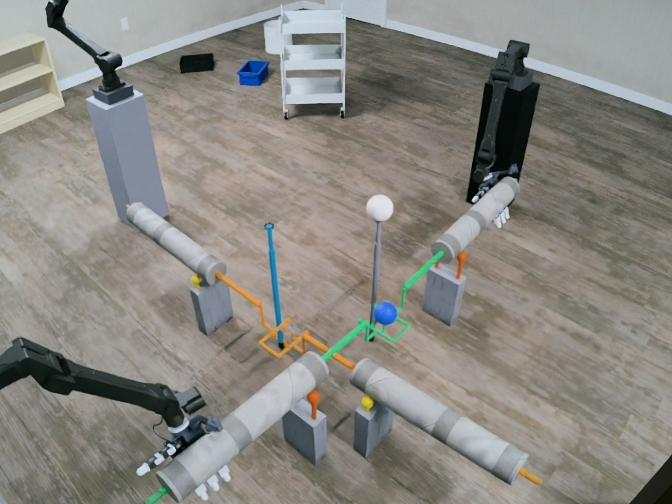

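>>> move --arm2 '{"target": [0.240, 0.90, 0.383, 0.183, 0.683, 0.683, 0.183], "speed": 0.15}'

>>> move --arm2 '{"target": [0.245, 0.87, 0.386, 0.183, 0.683, 0.683, 0.183], "speed": 0.15}'

>>> move --arm2 '{"target": [0.300, 0.87, 0.418, 0.183, 0.683, 0.683, 0.183], "speed": 0.06}' --arm4 '{"target": [0.302, -0.83, 0.417, 0.183, 0.683, 0.683, 0.183], "speed": 0.06}' --cameras '["arm4_cam_wrist", "arm2_cam_wrist", "cam_high"]'

>>> zoom_image --camera "cam_high" --region '[430, 130, 560, 260]'

>>> zoom_image --camera "cam_high" --region '[120, 374, 290, 504]'

Scene clock: 334.17 s.
Joint torques (N m): arm1=[-0.79 1.49 10.45 2.32 0.05 -0.14] | arm2=[0.73 -20.78 4.59 -0.01 -1.12 -0.16] | arm3=[-1.2 1.79 11.88 2.81 0.05 -0.12] | arm4=[-0.32 -18.73 4.48 0.7 0.74 -0.17]
Heat: arm1: hottest joint3_rad 39 °C; arm2: hottest joint3_rad 37 °C; arm3: hottest joint3_rad 41 °C; arm4: hottest joint2_rad 38 °C.
move: arm2 off_target
Joint velocities: within noise
arm1, arm3, arm4: as last shown
arm2.joint_positions: joint1_rad=+0.116 joint2_rad=+2.984 joint3_rad=+1.762 joint4_rad=-0.237 joint5_rad=-0.517 joint6_rad=-1.393 hand_index_mcp=+0.756 hand_index_abd=+0.001 hand_index_pip=+0.577 hand_index_dip=+0.696 hand_middle_mcp=+0.756 hand_middle_abd=+0.001 hand_middle_pip=+0.577 hand_middle_dip=+0.696 hand_ring_mcp=+0.757 hand_ring_abd=+0.001 hand_ring_pip=+0.577 hand_ring_dip=+0.696 hand_thumb_cmc=+0.717 hand_thumb_axl=+0.677 hand_thumb_mcp=+0.222 hand_thumb_ipl=+0.168 hand_current_limit=+0.400 hand_speed=-0.600
arm2.joint_status: not commanded
arm2.hand_state: goal,goal,goal,goal,goal,goal,goal,goal,goal,goal,goal,goal,goal,goal,goal,goal
arm2.index_mcp_current_ma: 1
arm2.index_abd_current_ma: 0
arm2.index_pip_current_ma: 0
arm2.index_dip_current_ma: 0
arm2.middle_mcp_current_ma: 1
arm2.middle_abd_current_ma: 0
arm2.middle_pip_current_ma: 0
arm2.middle_dip_current_ma: 0
arm2.ring_mcp_current_ma: 1
arm2.ring_abd_current_ma: 0
arm2.ring_pip_current_ma: 0
arm2.ring_dip_current_ma: 0
arm2.thumb_cmc_current_ma: 2
arm2.thumb_axl_current_ma: 0
arm2.thumb_mcp_current_ma: -3
arm2.thumb_ipl_current_ma: 0
arm2.hand_goal_index_mcp: 0.754
arm2.hand_goal_index_abd: 0.000
arm2.hand_goal_index_pip: 0.576
arm2.hand_goal_index_dip: 0.696
arm2.hand_goal_middle_mcp: 0.754
arm2.hand_goal_middle_abd: 0.000
arm2.hand_goal_middle_pip: 0.576
arm2.hand_goal_middle_dip: 0.696
arm2.hand_goal_ring_mcp: 0.754
arm2.hand_goal_ring_abd: 0.000
arm2.hand_goal_ring_pip: 0.576
arm2.hand_goal_ring_dip: 0.696
arm2.hand_goal_thumb_cmc: 0.714
arm2.hand_goal_thumb_axl: 0.678
arm2.hand_goal_thumb_mcp: 0.226
arm2.hand_goal_thumb_ipl: 0.168
arm2.hand: x=+0.2369 y=+0.8921 z=+0.3938 quat_wxyz=(+0.189, +0.686, +0.680, +0.177) (m; scene frame)
arm2.hand_target: x=+0.2398 y=+0.9001 z=+0.3834 quat_wxyz=(+0.183, +0.683, +0.683, +0.183) (m; scene frame)
arm2.hand_status: off_target (0.014 m and 1.1 deg from the pose sent, 0.057 m and 1.4 deg at the start)
arm4.joint_positions: joint1_rad=-0.183 joint2_rad=+2.979 joint3_rad=+2.088 joint4_rad=-0.576 joint5_rad=+0.508 joint6_rad=+1.362 hand_index_mcp=+0.756 hand_index_abd=+0.000 hand_index_pip=+0.577 hand_index_dip=+0.696 hand_middle_mcp=+0.756 hand_middle_abd=+0.000 hand_middle_pip=+0.577 hand_middle_dip=+0.696 hand_ring_mcp=+0.756 hand_ring_abd=+0.000 hand_ring_pip=+0.577 hand_ring_dip=+0.696 hand_thumb_cmc=+0.718 hand_thumb_axl=+0.677 hand_thumb_mcp=+0.223 hand_thumb_ipl=+0.168 hand_current_limit=+0.400 hand_speed=-0.600
arm4.hand: x=+0.2795 y=-0.8324 z=+0.4031 quat_wxyz=(+0.186, +0.683, +0.683, +0.180) (m; scene frame)
pictures: none

Scene clock: 335.23 s.
Joint torques (N m): arm1=[-0.67 1.32 10.43 2.26 0.05 -0.13] | arm2=[0.79 -21.54 5.38 -0.03 -1.11 -0.14] | arm3=[-1.2 1.73 11.89 2.81 0.06 -0.13] | arm4=[-0.32 -18.78 4.51 0.69 0.74 -0.18]
Heat: arm1: hottest joint3_rad 39 °C; arm2: hottest joint3_rad 37 °C; arm3: hottest joint3_rad 41 °C; arm4: hottest joint2_rad 38 °C.
move: arm2 off_target
Joint velocities: within noise
arm1.joint_positions: joint1_rad=-0.052 joint2_rad=+0.642 joint3_rad=+1.324 joint4_rad=-1.176 joint5_rad=+0.118 joint6_rad=+1.136 hand_index_mcp=+0.755 hand_index_abd=+0.000 hand_index_pip=+0.577 hand_index_dip=+0.696 hand_middle_mcp=+0.755 hand_middle_abd=+0.000 hand_middle_pip=+0.577 hand_middle_dip=+0.696 hand_ring_mcp=+0.755 hand_ring_abd=+0.000 hand_ring_pip=+0.577 hand_ring_dip=+0.696 hand_thumb_cmc=+0.715 hand_thumb_axl=+0.677 hand_thumb_mcp=+0.226 hand_thumb_ipl=+0.168 hand_current_limit=+0.400 hand_speed=-0.600
arm1.joint_status: not commanded
arm1.hand_state: goal,goal,goal,goal,goal,goal,goal,goal,goal,goal,goal,goal,goal,goal,goal,goal
arm1.index_mcp_current_ma: 1
arm1.index_abd_current_ma: 0
arm1.index_pip_current_ma: 1
arm1.index_dip_current_ma: 0
arm1.middle_mcp_current_ma: 1
arm1.middle_abd_current_ma: 0
arm1.middle_pip_current_ma: 1
arm1.middle_dip_current_ma: 0
arm1.ring_mcp_current_ma: 1
arm1.ring_abd_current_ma: 0
arm1.ring_pip_current_ma: 1
arm1.ring_dip_current_ma: 0
arm1.thumb_cmc_current_ma: 1
arm1.thumb_axl_current_ma: -1
arm1.thumb_mcp_current_ma: 0
arm1.thumb_ipl_current_ma: 0
arm1.hand_goal_index_mcp: 0.754
arm1.hand_goal_index_abd: 0.000
arm1.hand_goal_index_pip: 0.576
arm1.hand_goal_index_dip: 0.696
arm1.hand_goal_middle_mcp: 0.754
arm1.hand_goal_middle_abd: 0.000
arm1.hand_goal_middle_pip: 0.576
arm1.hand_goal_middle_dip: 0.696
arm1.hand_goal_ring_mcp: 0.754
arm1.hand_goal_ring_abd: 0.000
arm1.hand_goal_ring_pip: 0.576
arm1.hand_goal_ring_dip: 0.696
arm1.hand_goal_thumb_cmc: 0.714
arm1.hand_goal_thumb_axl: 0.678
arm1.hand_goal_thumb_mcp: 0.226
arm1.hand_goal_thumb_ipl: 0.168
arm1.hand: x=+1.1693 y=+0.1117 z=+1.3166 quat_wxyz=(+0.483, +0.152, -0.847, -0.159) (m; scene frame)
arm1.hand_target: x=+1.1723 y=+0.1117 z=+1.3328 quat_wxyz=(+0.499, +0.149, -0.838, -0.162) (m; scene frame)
arm1.hand_status: not commanded
arm2.joint_positions: joint1_rad=+0.116 joint2_rad=+3.005 joint3_rad=+1.869 joint4_rad=-0.322 joint5_rad=-0.517 joint6_rad=-1.393 hand_index_mcp=+0.756 hand_index_abd=+0.001 hand_index_pip=+0.577 hand_index_dip=+0.696 hand_middle_mcp=+0.756 hand_middle_abd=+0.001 hand_middle_pip=+0.577 hand_middle_dip=+0.696 hand_ring_mcp=+0.757 hand_ring_abd=+0.001 hand_ring_pip=+0.577 hand_ring_dip=+0.696 hand_thumb_cmc=+0.717 hand_thumb_axl=+0.677 hand_thumb_mcp=+0.222 hand_thumb_ipl=+0.168 hand_current_limit=+0.400 hand_speed=-0.600
arm2.joint_status: not commanded
arm2.hand_state: goal,goal,goal,goal,goal,goal,goal,goal,goal,goal,goal,goal,goal,goal,goal,goal
arm2.index_mcp_current_ma: 1
arm2.index_abd_current_ma: 0
arm2.index_pip_current_ma: 0
arm2.index_dip_current_ma: 0
arm2.middle_mcp_current_ma: 1
arm2.middle_abd_current_ma: 0
arm2.middle_pip_current_ma: 0
arm2.middle_dip_current_ma: 0
arm2.ring_mcp_current_ma: 1
arm2.ring_abd_current_ma: 0
arm2.ring_pip_current_ma: 0
arm2.ring_dip_current_ma: 0
arm2.thumb_cmc_current_ma: 2
arm2.thumb_axl_current_ma: 0
arm2.thumb_mcp_current_ma: -3
arm2.thumb_ipl_current_ma: 0
arm2.hand_goal_index_mcp: 0.754
arm2.hand_goal_index_abd: 0.000
arm2.hand_goal_index_pip: 0.576
arm2.hand_goal_index_dip: 0.696
arm2.hand_goal_middle_mcp: 0.754
arm2.hand_goal_middle_abd: 0.000
arm2.hand_goal_middle_pip: 0.576
arm2.hand_goal_middle_dip: 0.696
arm2.hand_goal_ring_mcp: 0.754
arm2.hand_goal_ring_abd: 0.000
arm2.hand_goal_ring_pip: 0.576
arm2.hand_goal_ring_dip: 0.696
arm2.hand_goal_thumb_cmc: 0.714
arm2.hand_goal_thumb_axl: 0.678
arm2.hand_goal_thumb_mcp: 0.226
arm2.hand_goal_thumb_ipl: 0.168
arm2.hand: x=+0.2413 y=+0.8616 z=+0.3985 quat_wxyz=(+0.189, +0.686, +0.680, +0.176) (m; scene frame)
arm2.hand_target: x=+0.2447 y=+0.8702 z=+0.3865 quat_wxyz=(+0.183, +0.683, +0.683, +0.183) (m; scene frame)
arm2.hand_status: off_target (0.016 m and 1.2 deg from the pose sent, 0.025 m and 1.1 deg at the start)
arm3.joint_positions: joint1_rad=+0.384 joint2_rad=+0.618 joint3_rad=+1.418 joint4_rad=-1.233 joint5_rad=-0.072 joint6_rad=+1.131 hand_index_mcp=+0.754 hand_index_abd=+0.001 hand_index_pip=+0.577 hand_index_dip=+0.696 hand_middle_mcp=+0.754 hand_middle_abd=+0.001 hand_middle_pip=+0.577 hand_middle_dip=+0.696 hand_ring_mcp=+0.754 hand_ring_abd=+0.001 hand_ring_pip=+0.577 hand_ring_dip=+0.696 hand_thumb_cmc=+0.714 hand_thumb_axl=+0.677 hand_thumb_mcp=+0.226 hand_thumb_ipl=+0.168 hand_current_limit=+0.400 hand_speed=-0.600
arm3.joint_status: not commanded
arm3.hand_state: goal,goal,goal,goal,goal,goal,goal,goal,goal,goal,goal,goal,goal,goal,goal,goal
arm3.index_mcp_current_ma: 1
arm3.index_abd_current_ma: 1
arm3.index_pip_current_ma: 2
arm3.index_dip_current_ma: 0
arm3.middle_mcp_current_ma: 1
arm3.middle_abd_current_ma: 1
arm3.middle_pip_current_ma: 2
arm3.middle_dip_current_ma: 0
arm3.ring_mcp_current_ma: 1
arm3.ring_abd_current_ma: 1
arm3.ring_pip_current_ma: 2
arm3.ring_dip_current_ma: 0
arm3.thumb_cmc_current_ma: 1
arm3.thumb_axl_current_ma: -2
arm3.thumb_mcp_current_ma: -1
arm3.thumb_ipl_current_ma: -1
arm3.hand_goal_index_mcp: 0.754
arm3.hand_goal_index_abd: 0.000
arm3.hand_goal_index_pip: 0.576
arm3.hand_goal_index_dip: 0.696
arm3.hand_goal_middle_mcp: 0.754
arm3.hand_goal_middle_abd: 0.000
arm3.hand_goal_middle_pip: 0.576
arm3.hand_goal_middle_dip: 0.696
arm3.hand_goal_ring_mcp: 0.754
arm3.hand_goal_ring_abd: 0.000
arm3.hand_goal_ring_pip: 0.576
arm3.hand_goal_ring_dip: 0.696
arm3.hand_goal_thumb_cmc: 0.714
arm3.hand_goal_thumb_axl: 0.678
arm3.hand_goal_thumb_mcp: 0.226
arm3.hand_goal_thumb_ipl: 0.168
arm3.hand: x=-1.1998 y=+0.0344 z=+1.3928 quat_wxyz=(-0.017, +0.756, +0.366, +0.542) (m; scene frame)
arm3.hand_target: x=-1.2037 y=+0.0329 z=+1.4060 quat_wxyz=(-0.017, +0.749, +0.363, +0.554) (m; scene frame)
arm3.hand_status: not commanded
arm4: as last shown
pictures: none

Scene clock: 336.90 s.
Joint torques (N m): arm1=[-0.62 1.61 10.47 2.32 0.06 -0.14] | arm2=[0.38 -26.05 3.34 1.1 -0.81 -0.07] | arm3=[-1.2 1.79 11.9 2.8 0.05 -0.13] | arm4=[-0.73 -18.96 4.57 0.73 0.71 -0.18]
Heat: arm1: hottest joint3_rad 39 °C; arm2: hottest joint3_rad 37 °C; arm3: hottest joint3_rad 41 °C; arm4: hottest joint2_rad 38 °C.
move: arm2 off_target; arm4 done
Joint velocities: within noise
arm1, arm3: as last shown
arm2.joint_positions: joint1_rad=+0.216 joint2_rad=+2.977 joint3_rad=+1.839 joint4_rad=-0.312 joint5_rad=-0.513 joint6_rad=-1.301 hand_index_mcp=+0.756 hand_index_abd=+0.001 hand_index_pip=+0.577 hand_index_dip=+0.696 hand_middle_mcp=+0.756 hand_middle_abd=+0.001 hand_middle_pip=+0.577 hand_middle_dip=+0.696 hand_ring_mcp=+0.757 hand_ring_abd=+0.001 hand_ring_pip=+0.577 hand_ring_dip=+0.696 hand_thumb_cmc=+0.717 hand_thumb_axl=+0.677 hand_thumb_mcp=+0.222 hand_thumb_ipl=+0.168 hand_current_limit=+0.400 hand_speed=-0.600
arm2.joint_status: not commanded
arm2.hand_state: goal,goal,goal,goal,goal,goal,goal,goal,goal,goal,goal,goal,goal,goal,goal,goal
arm2.index_mcp_current_ma: 1
arm2.index_abd_current_ma: 0
arm2.index_pip_current_ma: 0
arm2.index_dip_current_ma: 0
arm2.middle_mcp_current_ma: 1
arm2.middle_abd_current_ma: 0
arm2.middle_pip_current_ma: 0
arm2.middle_dip_current_ma: 0
arm2.ring_mcp_current_ma: 1
arm2.ring_abd_current_ma: 0
arm2.ring_pip_current_ma: 0
arm2.ring_dip_current_ma: 0
arm2.thumb_cmc_current_ma: 2
arm2.thumb_axl_current_ma: 0
arm2.thumb_mcp_current_ma: -3
arm2.thumb_ipl_current_ma: 0
arm2.hand_goal_index_mcp: 0.754
arm2.hand_goal_index_abd: 0.000
arm2.hand_goal_index_pip: 0.576
arm2.hand_goal_index_dip: 0.696
arm2.hand_goal_middle_mcp: 0.754
arm2.hand_goal_middle_abd: 0.000
arm2.hand_goal_middle_pip: 0.576
arm2.hand_goal_middle_dip: 0.696
arm2.hand_goal_ring_mcp: 0.754
arm2.hand_goal_ring_abd: 0.000
arm2.hand_goal_ring_pip: 0.576
arm2.hand_goal_ring_dip: 0.696
arm2.hand_goal_thumb_cmc: 0.714
arm2.hand_goal_thumb_axl: 0.678
arm2.hand_goal_thumb_mcp: 0.226
arm2.hand_goal_thumb_ipl: 0.168
arm2.hand: x=+0.2977 y=+0.8797 z=+0.4074 quat_wxyz=(+0.174, +0.683, +0.683, +0.190) (m; scene frame)
arm2.hand_target: x=+0.3000 y=+0.8701 z=+0.4180 quat_wxyz=(+0.183, +0.683, +0.683, +0.183) (m; scene frame)
arm2.hand_status: off_target (0.015 m and 1.4 deg from the pose sent, 0.062 m and 1.1 deg at the start)
arm4.joint_positions: joint1_rad=-0.208 joint2_rad=+2.959 joint3_rad=+2.074 joint4_rad=-0.570 joint5_rad=+0.505 joint6_rad=+1.330 hand_index_mcp=+0.756 hand_index_abd=+0.000 hand_index_pip=+0.577 hand_index_dip=+0.696 hand_middle_mcp=+0.756 hand_middle_abd=+0.000 hand_middle_pip=+0.577 hand_middle_dip=+0.696 hand_ring_mcp=+0.756 hand_ring_abd=+0.000 hand_ring_pip=+0.577 hand_ring_dip=+0.696 hand_thumb_cmc=+0.718 hand_thumb_axl=+0.677 hand_thumb_mcp=+0.223 hand_thumb_ipl=+0.168 hand_current_limit=+0.400 hand_speed=-0.600
arm4.joint_status: not commanded
arm4.hand_state: goal,goal,goal,goal,goal,goal,goal,goal,goal,goal,goal,goal,goal,goal,goal,goal
arm4.index_mcp_current_ma: 7
arm4.index_abd_current_ma: 1
arm4.index_pip_current_ma: 2
arm4.index_dip_current_ma: 0
arm4.middle_mcp_current_ma: 7
arm4.middle_abd_current_ma: 1
arm4.middle_pip_current_ma: 2
arm4.middle_dip_current_ma: 0
arm4.ring_mcp_current_ma: 8
arm4.ring_abd_current_ma: 1
arm4.ring_pip_current_ma: 2
arm4.ring_dip_current_ma: 0
arm4.thumb_cmc_current_ma: 12
arm4.thumb_axl_current_ma: -2
arm4.thumb_mcp_current_ma: -12
arm4.thumb_ipl_current_ma: -1
arm4.hand_goal_index_mcp: 0.754
arm4.hand_goal_index_abd: 0.000
arm4.hand_goal_index_pip: 0.576
arm4.hand_goal_index_dip: 0.696
arm4.hand_goal_middle_mcp: 0.754
arm4.hand_goal_middle_abd: 0.000
arm4.hand_goal_middle_pip: 0.576
arm4.hand_goal_middle_dip: 0.696
arm4.hand_goal_ring_mcp: 0.754
arm4.hand_goal_ring_abd: 0.000
arm4.hand_goal_ring_pip: 0.576
arm4.hand_goal_ring_dip: 0.696
arm4.hand_goal_thumb_cmc: 0.714
arm4.hand_goal_thumb_axl: 0.678
arm4.hand_goal_thumb_mcp: 0.226
arm4.hand_goal_thumb_ipl: 0.168
arm4.hand: x=+0.2957 y=-0.8322 z=+0.4127 quat_wxyz=(+0.187, +0.681, +0.685, +0.179) (m; scene frame)
arm4.hand_target: x=+0.3018 y=-0.8301 z=+0.4169 quat_wxyz=(+0.183, +0.683, +0.683, +0.183) (m; scene frame)
arm4.hand_status: done (0.008 m and 0.7 deg from the pose sent, 0.026 m and 0.5 deg at the start)
pictures: arm2_cam_wrist, arm4_cam_wrist, cam_high
camera_calibration:
arm2_cam_wrist: T_world_to_cam=[[0.547948, -0.772617, 0.32065, 0.414089], [-0.827213, -0.443471, 0.345038, 0.451186], [-0.124383, -0.454309, -0.882118, 0.918416], [0, 0, 0, 1]] pos_world=[0.260563, 0.937265, 0.521698]
arm4_cam_wrist: T_world_to_cam=[[0.536956, -0.769769, 0.345157, -0.911103], [-0.833452, -0.420756, 0.358221, -0.299337], [-0.13052, -0.48002, -0.867493, 0.122991], [0, 0, 0, 1]] pos_world=[0.255792, -0.768249, 0.528396]

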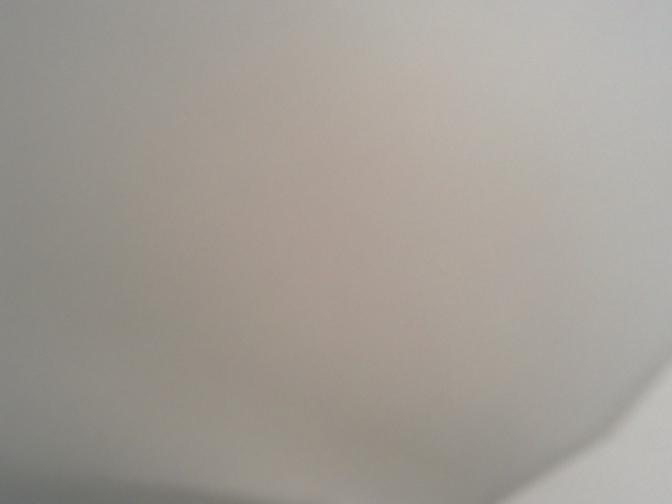

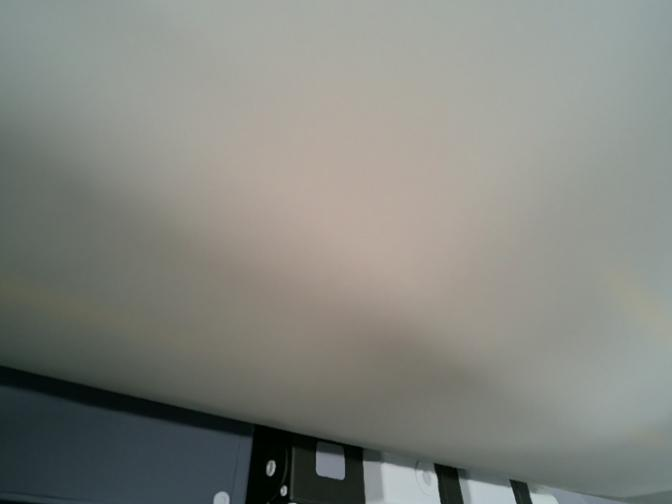

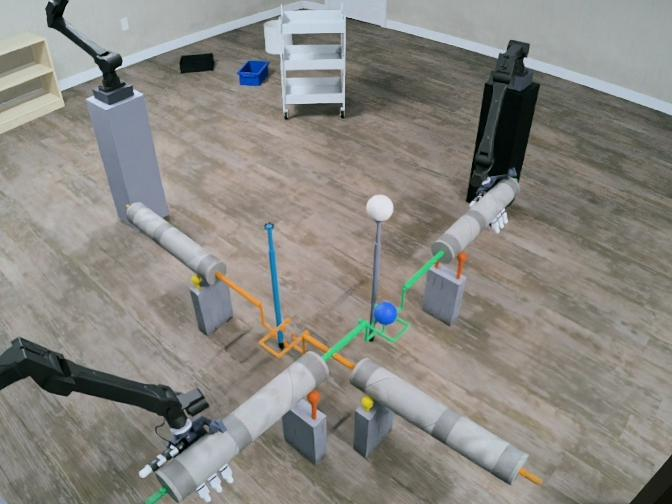

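Scaled by 3.877.

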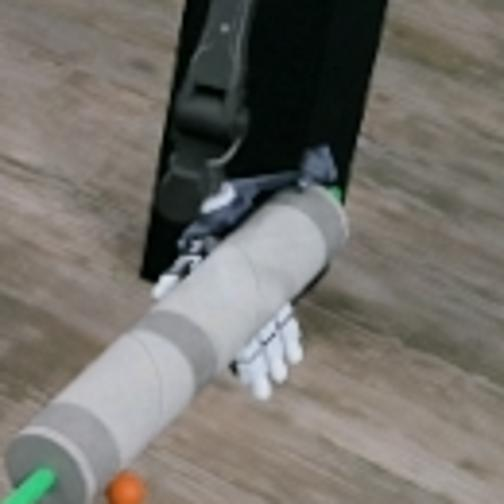

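Scaled by 2.965.

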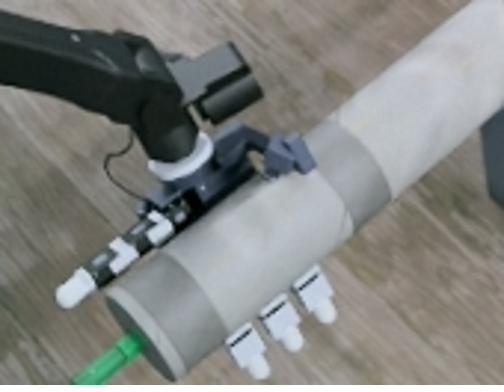

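>>> move --arm2 '{"joints": {"hand_index_mcp": -0.0, "hand_middle_mcp": -0.0, "hand_ring_mcp": -0.0, "hand_index_pip": -0.1, "hand_middle_pip": -0.1, "hand_ring_pip": -0.1, "hand_index_dip": 0.1, "hand_middle_dip": 0.1, "hand_ring_dip": 0.1}}' --arm4 '{"joints": {"hand_index_mcp": -0.0, "hand_middle_mcp": -0.0, "hand_ring_mcp": -0.0, "hand_index_pip": -0.1, "hand_middle_pip": -0.1, "hand_ring_pip": -0.1, "hand_index_dip": 0.1, "hand_middle_dip": 0.1, "hand_ring_dip": 0.1}}' --cameras '["cam_high"]'

>>> zoom_image --camera "cam_high" --region '[430, 130, 560, 260]'

>>> zoom_image --camera "cam_high" --region '[120, 374, 290, 504]'

Scene clock: 345.53 s.
Joint torques (N m): arm1=[-0.79 1.55 10.39 2.32 0.06 -0.14] | arm2=[-0.03 -25.64 3.34 1.1 -1.02 -0.09] | arm3=[-1.2 1.73 11.9 2.8 0.05 -0.12] | arm4=[-0.15 -18.96 4.63 0.49 1.29 -0.07]
Heat: arm1: hottest joint3_rad 39 °C; arm2: hottest joint2_rad 37 °C; arm3: hottest joint3_rad 41 °C; arm4: hottest joint2_rad 37 °C.
move: arm2 off_target; arm4 off_target
Joint velocities: within noise
arm1, arm3: as last shown
arm2.joint_positions: joint1_rad=+0.220 joint2_rad=+2.977 joint3_rad=+1.839 joint4_rad=-0.312 joint5_rad=-0.511 joint6_rad=-1.295 hand_index_mcp=+0.086 hand_index_abd=+0.001 hand_index_pip=-0.074 hand_index_dip=+0.111 hand_middle_mcp=+0.095 hand_middle_abd=+0.001 hand_middle_pip=-0.071 hand_middle_dip=+0.114 hand_ring_mcp=+0.106 hand_ring_abd=+0.001 hand_ring_pip=-0.069 hand_ring_dip=+0.114 hand_thumb_cmc=+0.718 hand_thumb_axl=+0.677 hand_thumb_mcp=+0.222 hand_thumb_ipl=+0.168 hand_current_limit=+0.400 hand_speed=-0.600
arm2.joint_status: hand_index_mcp off_target (ended at +0.086, target +0.000); hand_index_pip off_target (ended at -0.074, target -0.100); hand_middle_mcp off_target (ended at +0.095, target +0.000); hand_middle_pip off_target (ended at -0.071, target -0.100); hand_ring_mcp off_target (ended at +0.106, target +0.000); hand_ring_pip off_target (ended at -0.069, target -0.100); the others done
arm2.hand_state: blocked,goal,blocked,goal,blocked,goal,blocked,goal,blocked,goal,blocked,goal,goal,goal,goal,goal
arm2.index_mcp_current_ma: 230
arm2.index_abd_current_ma: 0
arm2.index_pip_current_ma: 35
arm2.index_dip_current_ma: 9
arm2.middle_mcp_current_ma: 268
arm2.middle_abd_current_ma: 0
arm2.middle_pip_current_ma: 40
arm2.middle_dip_current_ma: 14
arm2.ring_mcp_current_ma: 319
arm2.ring_abd_current_ma: 0
arm2.ring_pip_current_ma: 46
arm2.ring_dip_current_ma: 13
arm2.thumb_cmc_current_ma: 2
arm2.thumb_axl_current_ma: 0
arm2.thumb_mcp_current_ma: -3
arm2.thumb_ipl_current_ma: 0
arm2.hand_goal_index_mcp: 0.000
arm2.hand_goal_index_abd: 0.000
arm2.hand_goal_index_pip: -0.100
arm2.hand_goal_index_dip: 0.100
arm2.hand_goal_middle_mcp: 0.000
arm2.hand_goal_middle_abd: 0.000
arm2.hand_goal_middle_pip: -0.100
arm2.hand_goal_middle_dip: 0.100
arm2.hand_goal_ring_mcp: 0.000
arm2.hand_goal_ring_abd: 0.000
arm2.hand_goal_ring_pip: -0.100
arm2.hand_goal_ring_dip: 0.100
arm2.hand_goal_thumb_cmc: 0.714
arm2.hand_goal_thumb_axl: 0.678
arm2.hand_goal_thumb_mcp: 0.226
arm2.hand_goal_thumb_ipl: 0.168
arm2.hand: x=+0.2996 y=+0.8801 z=+0.4071 quat_wxyz=(+0.172, +0.684, +0.683, +0.190) (m; scene frame)
arm2.hand_target: x=+0.2999 y=+0.8701 z=+0.4179 quat_wxyz=(+0.183, +0.683, +0.683, +0.183) (m; scene frame)
arm2.hand_status: not commanded
arm4.joint_positions: joint1_rad=-0.214 joint2_rad=+2.958 joint3_rad=+2.073 joint4_rad=-0.562 joint5_rad=+0.496 joint6_rad=+1.319 hand_index_mcp=+0.101 hand_index_abd=+0.000 hand_index_pip=-0.067 hand_index_dip=+0.111 hand_middle_mcp=+0.101 hand_middle_abd=+0.000 hand_middle_pip=-0.066 hand_middle_dip=+0.109 hand_ring_mcp=+0.102 hand_ring_abd=+0.000 hand_ring_pip=-0.070 hand_ring_dip=+0.112 hand_thumb_cmc=+0.718 hand_thumb_axl=+0.677 hand_thumb_mcp=+0.223 hand_thumb_ipl=+0.168 hand_current_limit=+0.400 hand_speed=-0.600
arm4.joint_status: hand_index_mcp off_target (ended at +0.101, target +0.000); hand_index_pip off_target (ended at -0.067, target -0.100); hand_middle_mcp off_target (ended at +0.101, target +0.000); hand_middle_pip off_target (ended at -0.066, target -0.100); hand_ring_mcp off_target (ended at +0.102, target +0.000); hand_ring_pip off_target (ended at -0.070, target -0.100); the others done
arm4.hand_state: blocked,goal,blocked,goal,blocked,goal,blocked,goal,blocked,goal,blocked,goal,goal,goal,goal,goal
arm4.index_mcp_current_ma: 385
arm4.index_abd_current_ma: 0
arm4.index_pip_current_ma: 129
arm4.index_dip_current_ma: 38
arm4.middle_mcp_current_ma: 385
arm4.middle_abd_current_ma: 0
arm4.middle_pip_current_ma: 134
arm4.middle_dip_current_ma: 32
arm4.ring_mcp_current_ma: 385
arm4.ring_abd_current_ma: -1
arm4.ring_pip_current_ma: 116
arm4.ring_dip_current_ma: 44
arm4.thumb_cmc_current_ma: 12
arm4.thumb_axl_current_ma: -2
arm4.thumb_mcp_current_ma: -12
arm4.thumb_ipl_current_ma: -1
arm4.hand_goal_index_mcp: 0.000
arm4.hand_goal_index_abd: 0.000
arm4.hand_goal_index_pip: -0.100
arm4.hand_goal_index_dip: 0.100
arm4.hand_goal_middle_mcp: 0.000
arm4.hand_goal_middle_abd: 0.000
arm4.hand_goal_middle_pip: -0.100
arm4.hand_goal_middle_dip: 0.100
arm4.hand_goal_ring_mcp: 0.000
arm4.hand_goal_ring_abd: 0.000
arm4.hand_goal_ring_pip: -0.100
arm4.hand_goal_ring_dip: 0.100
arm4.hand_goal_thumb_cmc: 0.714
arm4.hand_goal_thumb_axl: 0.678
arm4.hand_goal_thumb_mcp: 0.226
arm4.hand_goal_thumb_ipl: 0.168
arm4.hand: x=+0.2992 y=-0.8317 z=+0.4115 quat_wxyz=(+0.183, +0.681, +0.687, +0.178) (m; scene frame)
arm4.hand_target: x=+0.3020 y=-0.8301 z=+0.4171 quat_wxyz=(+0.183, +0.683, +0.683, +0.183) (m; scene frame)
arm4.hand_status: not commanded
pictures: cam_high

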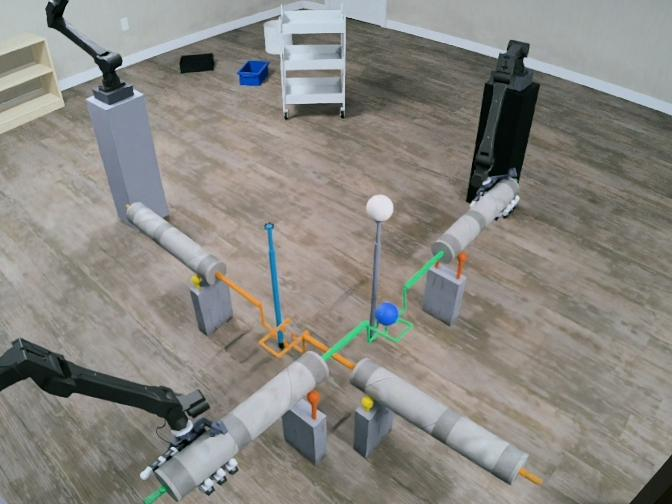

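Scaled by 3.877.

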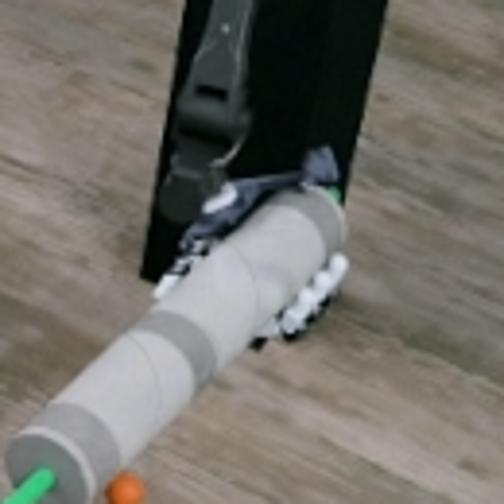

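Scaled by 2.965.

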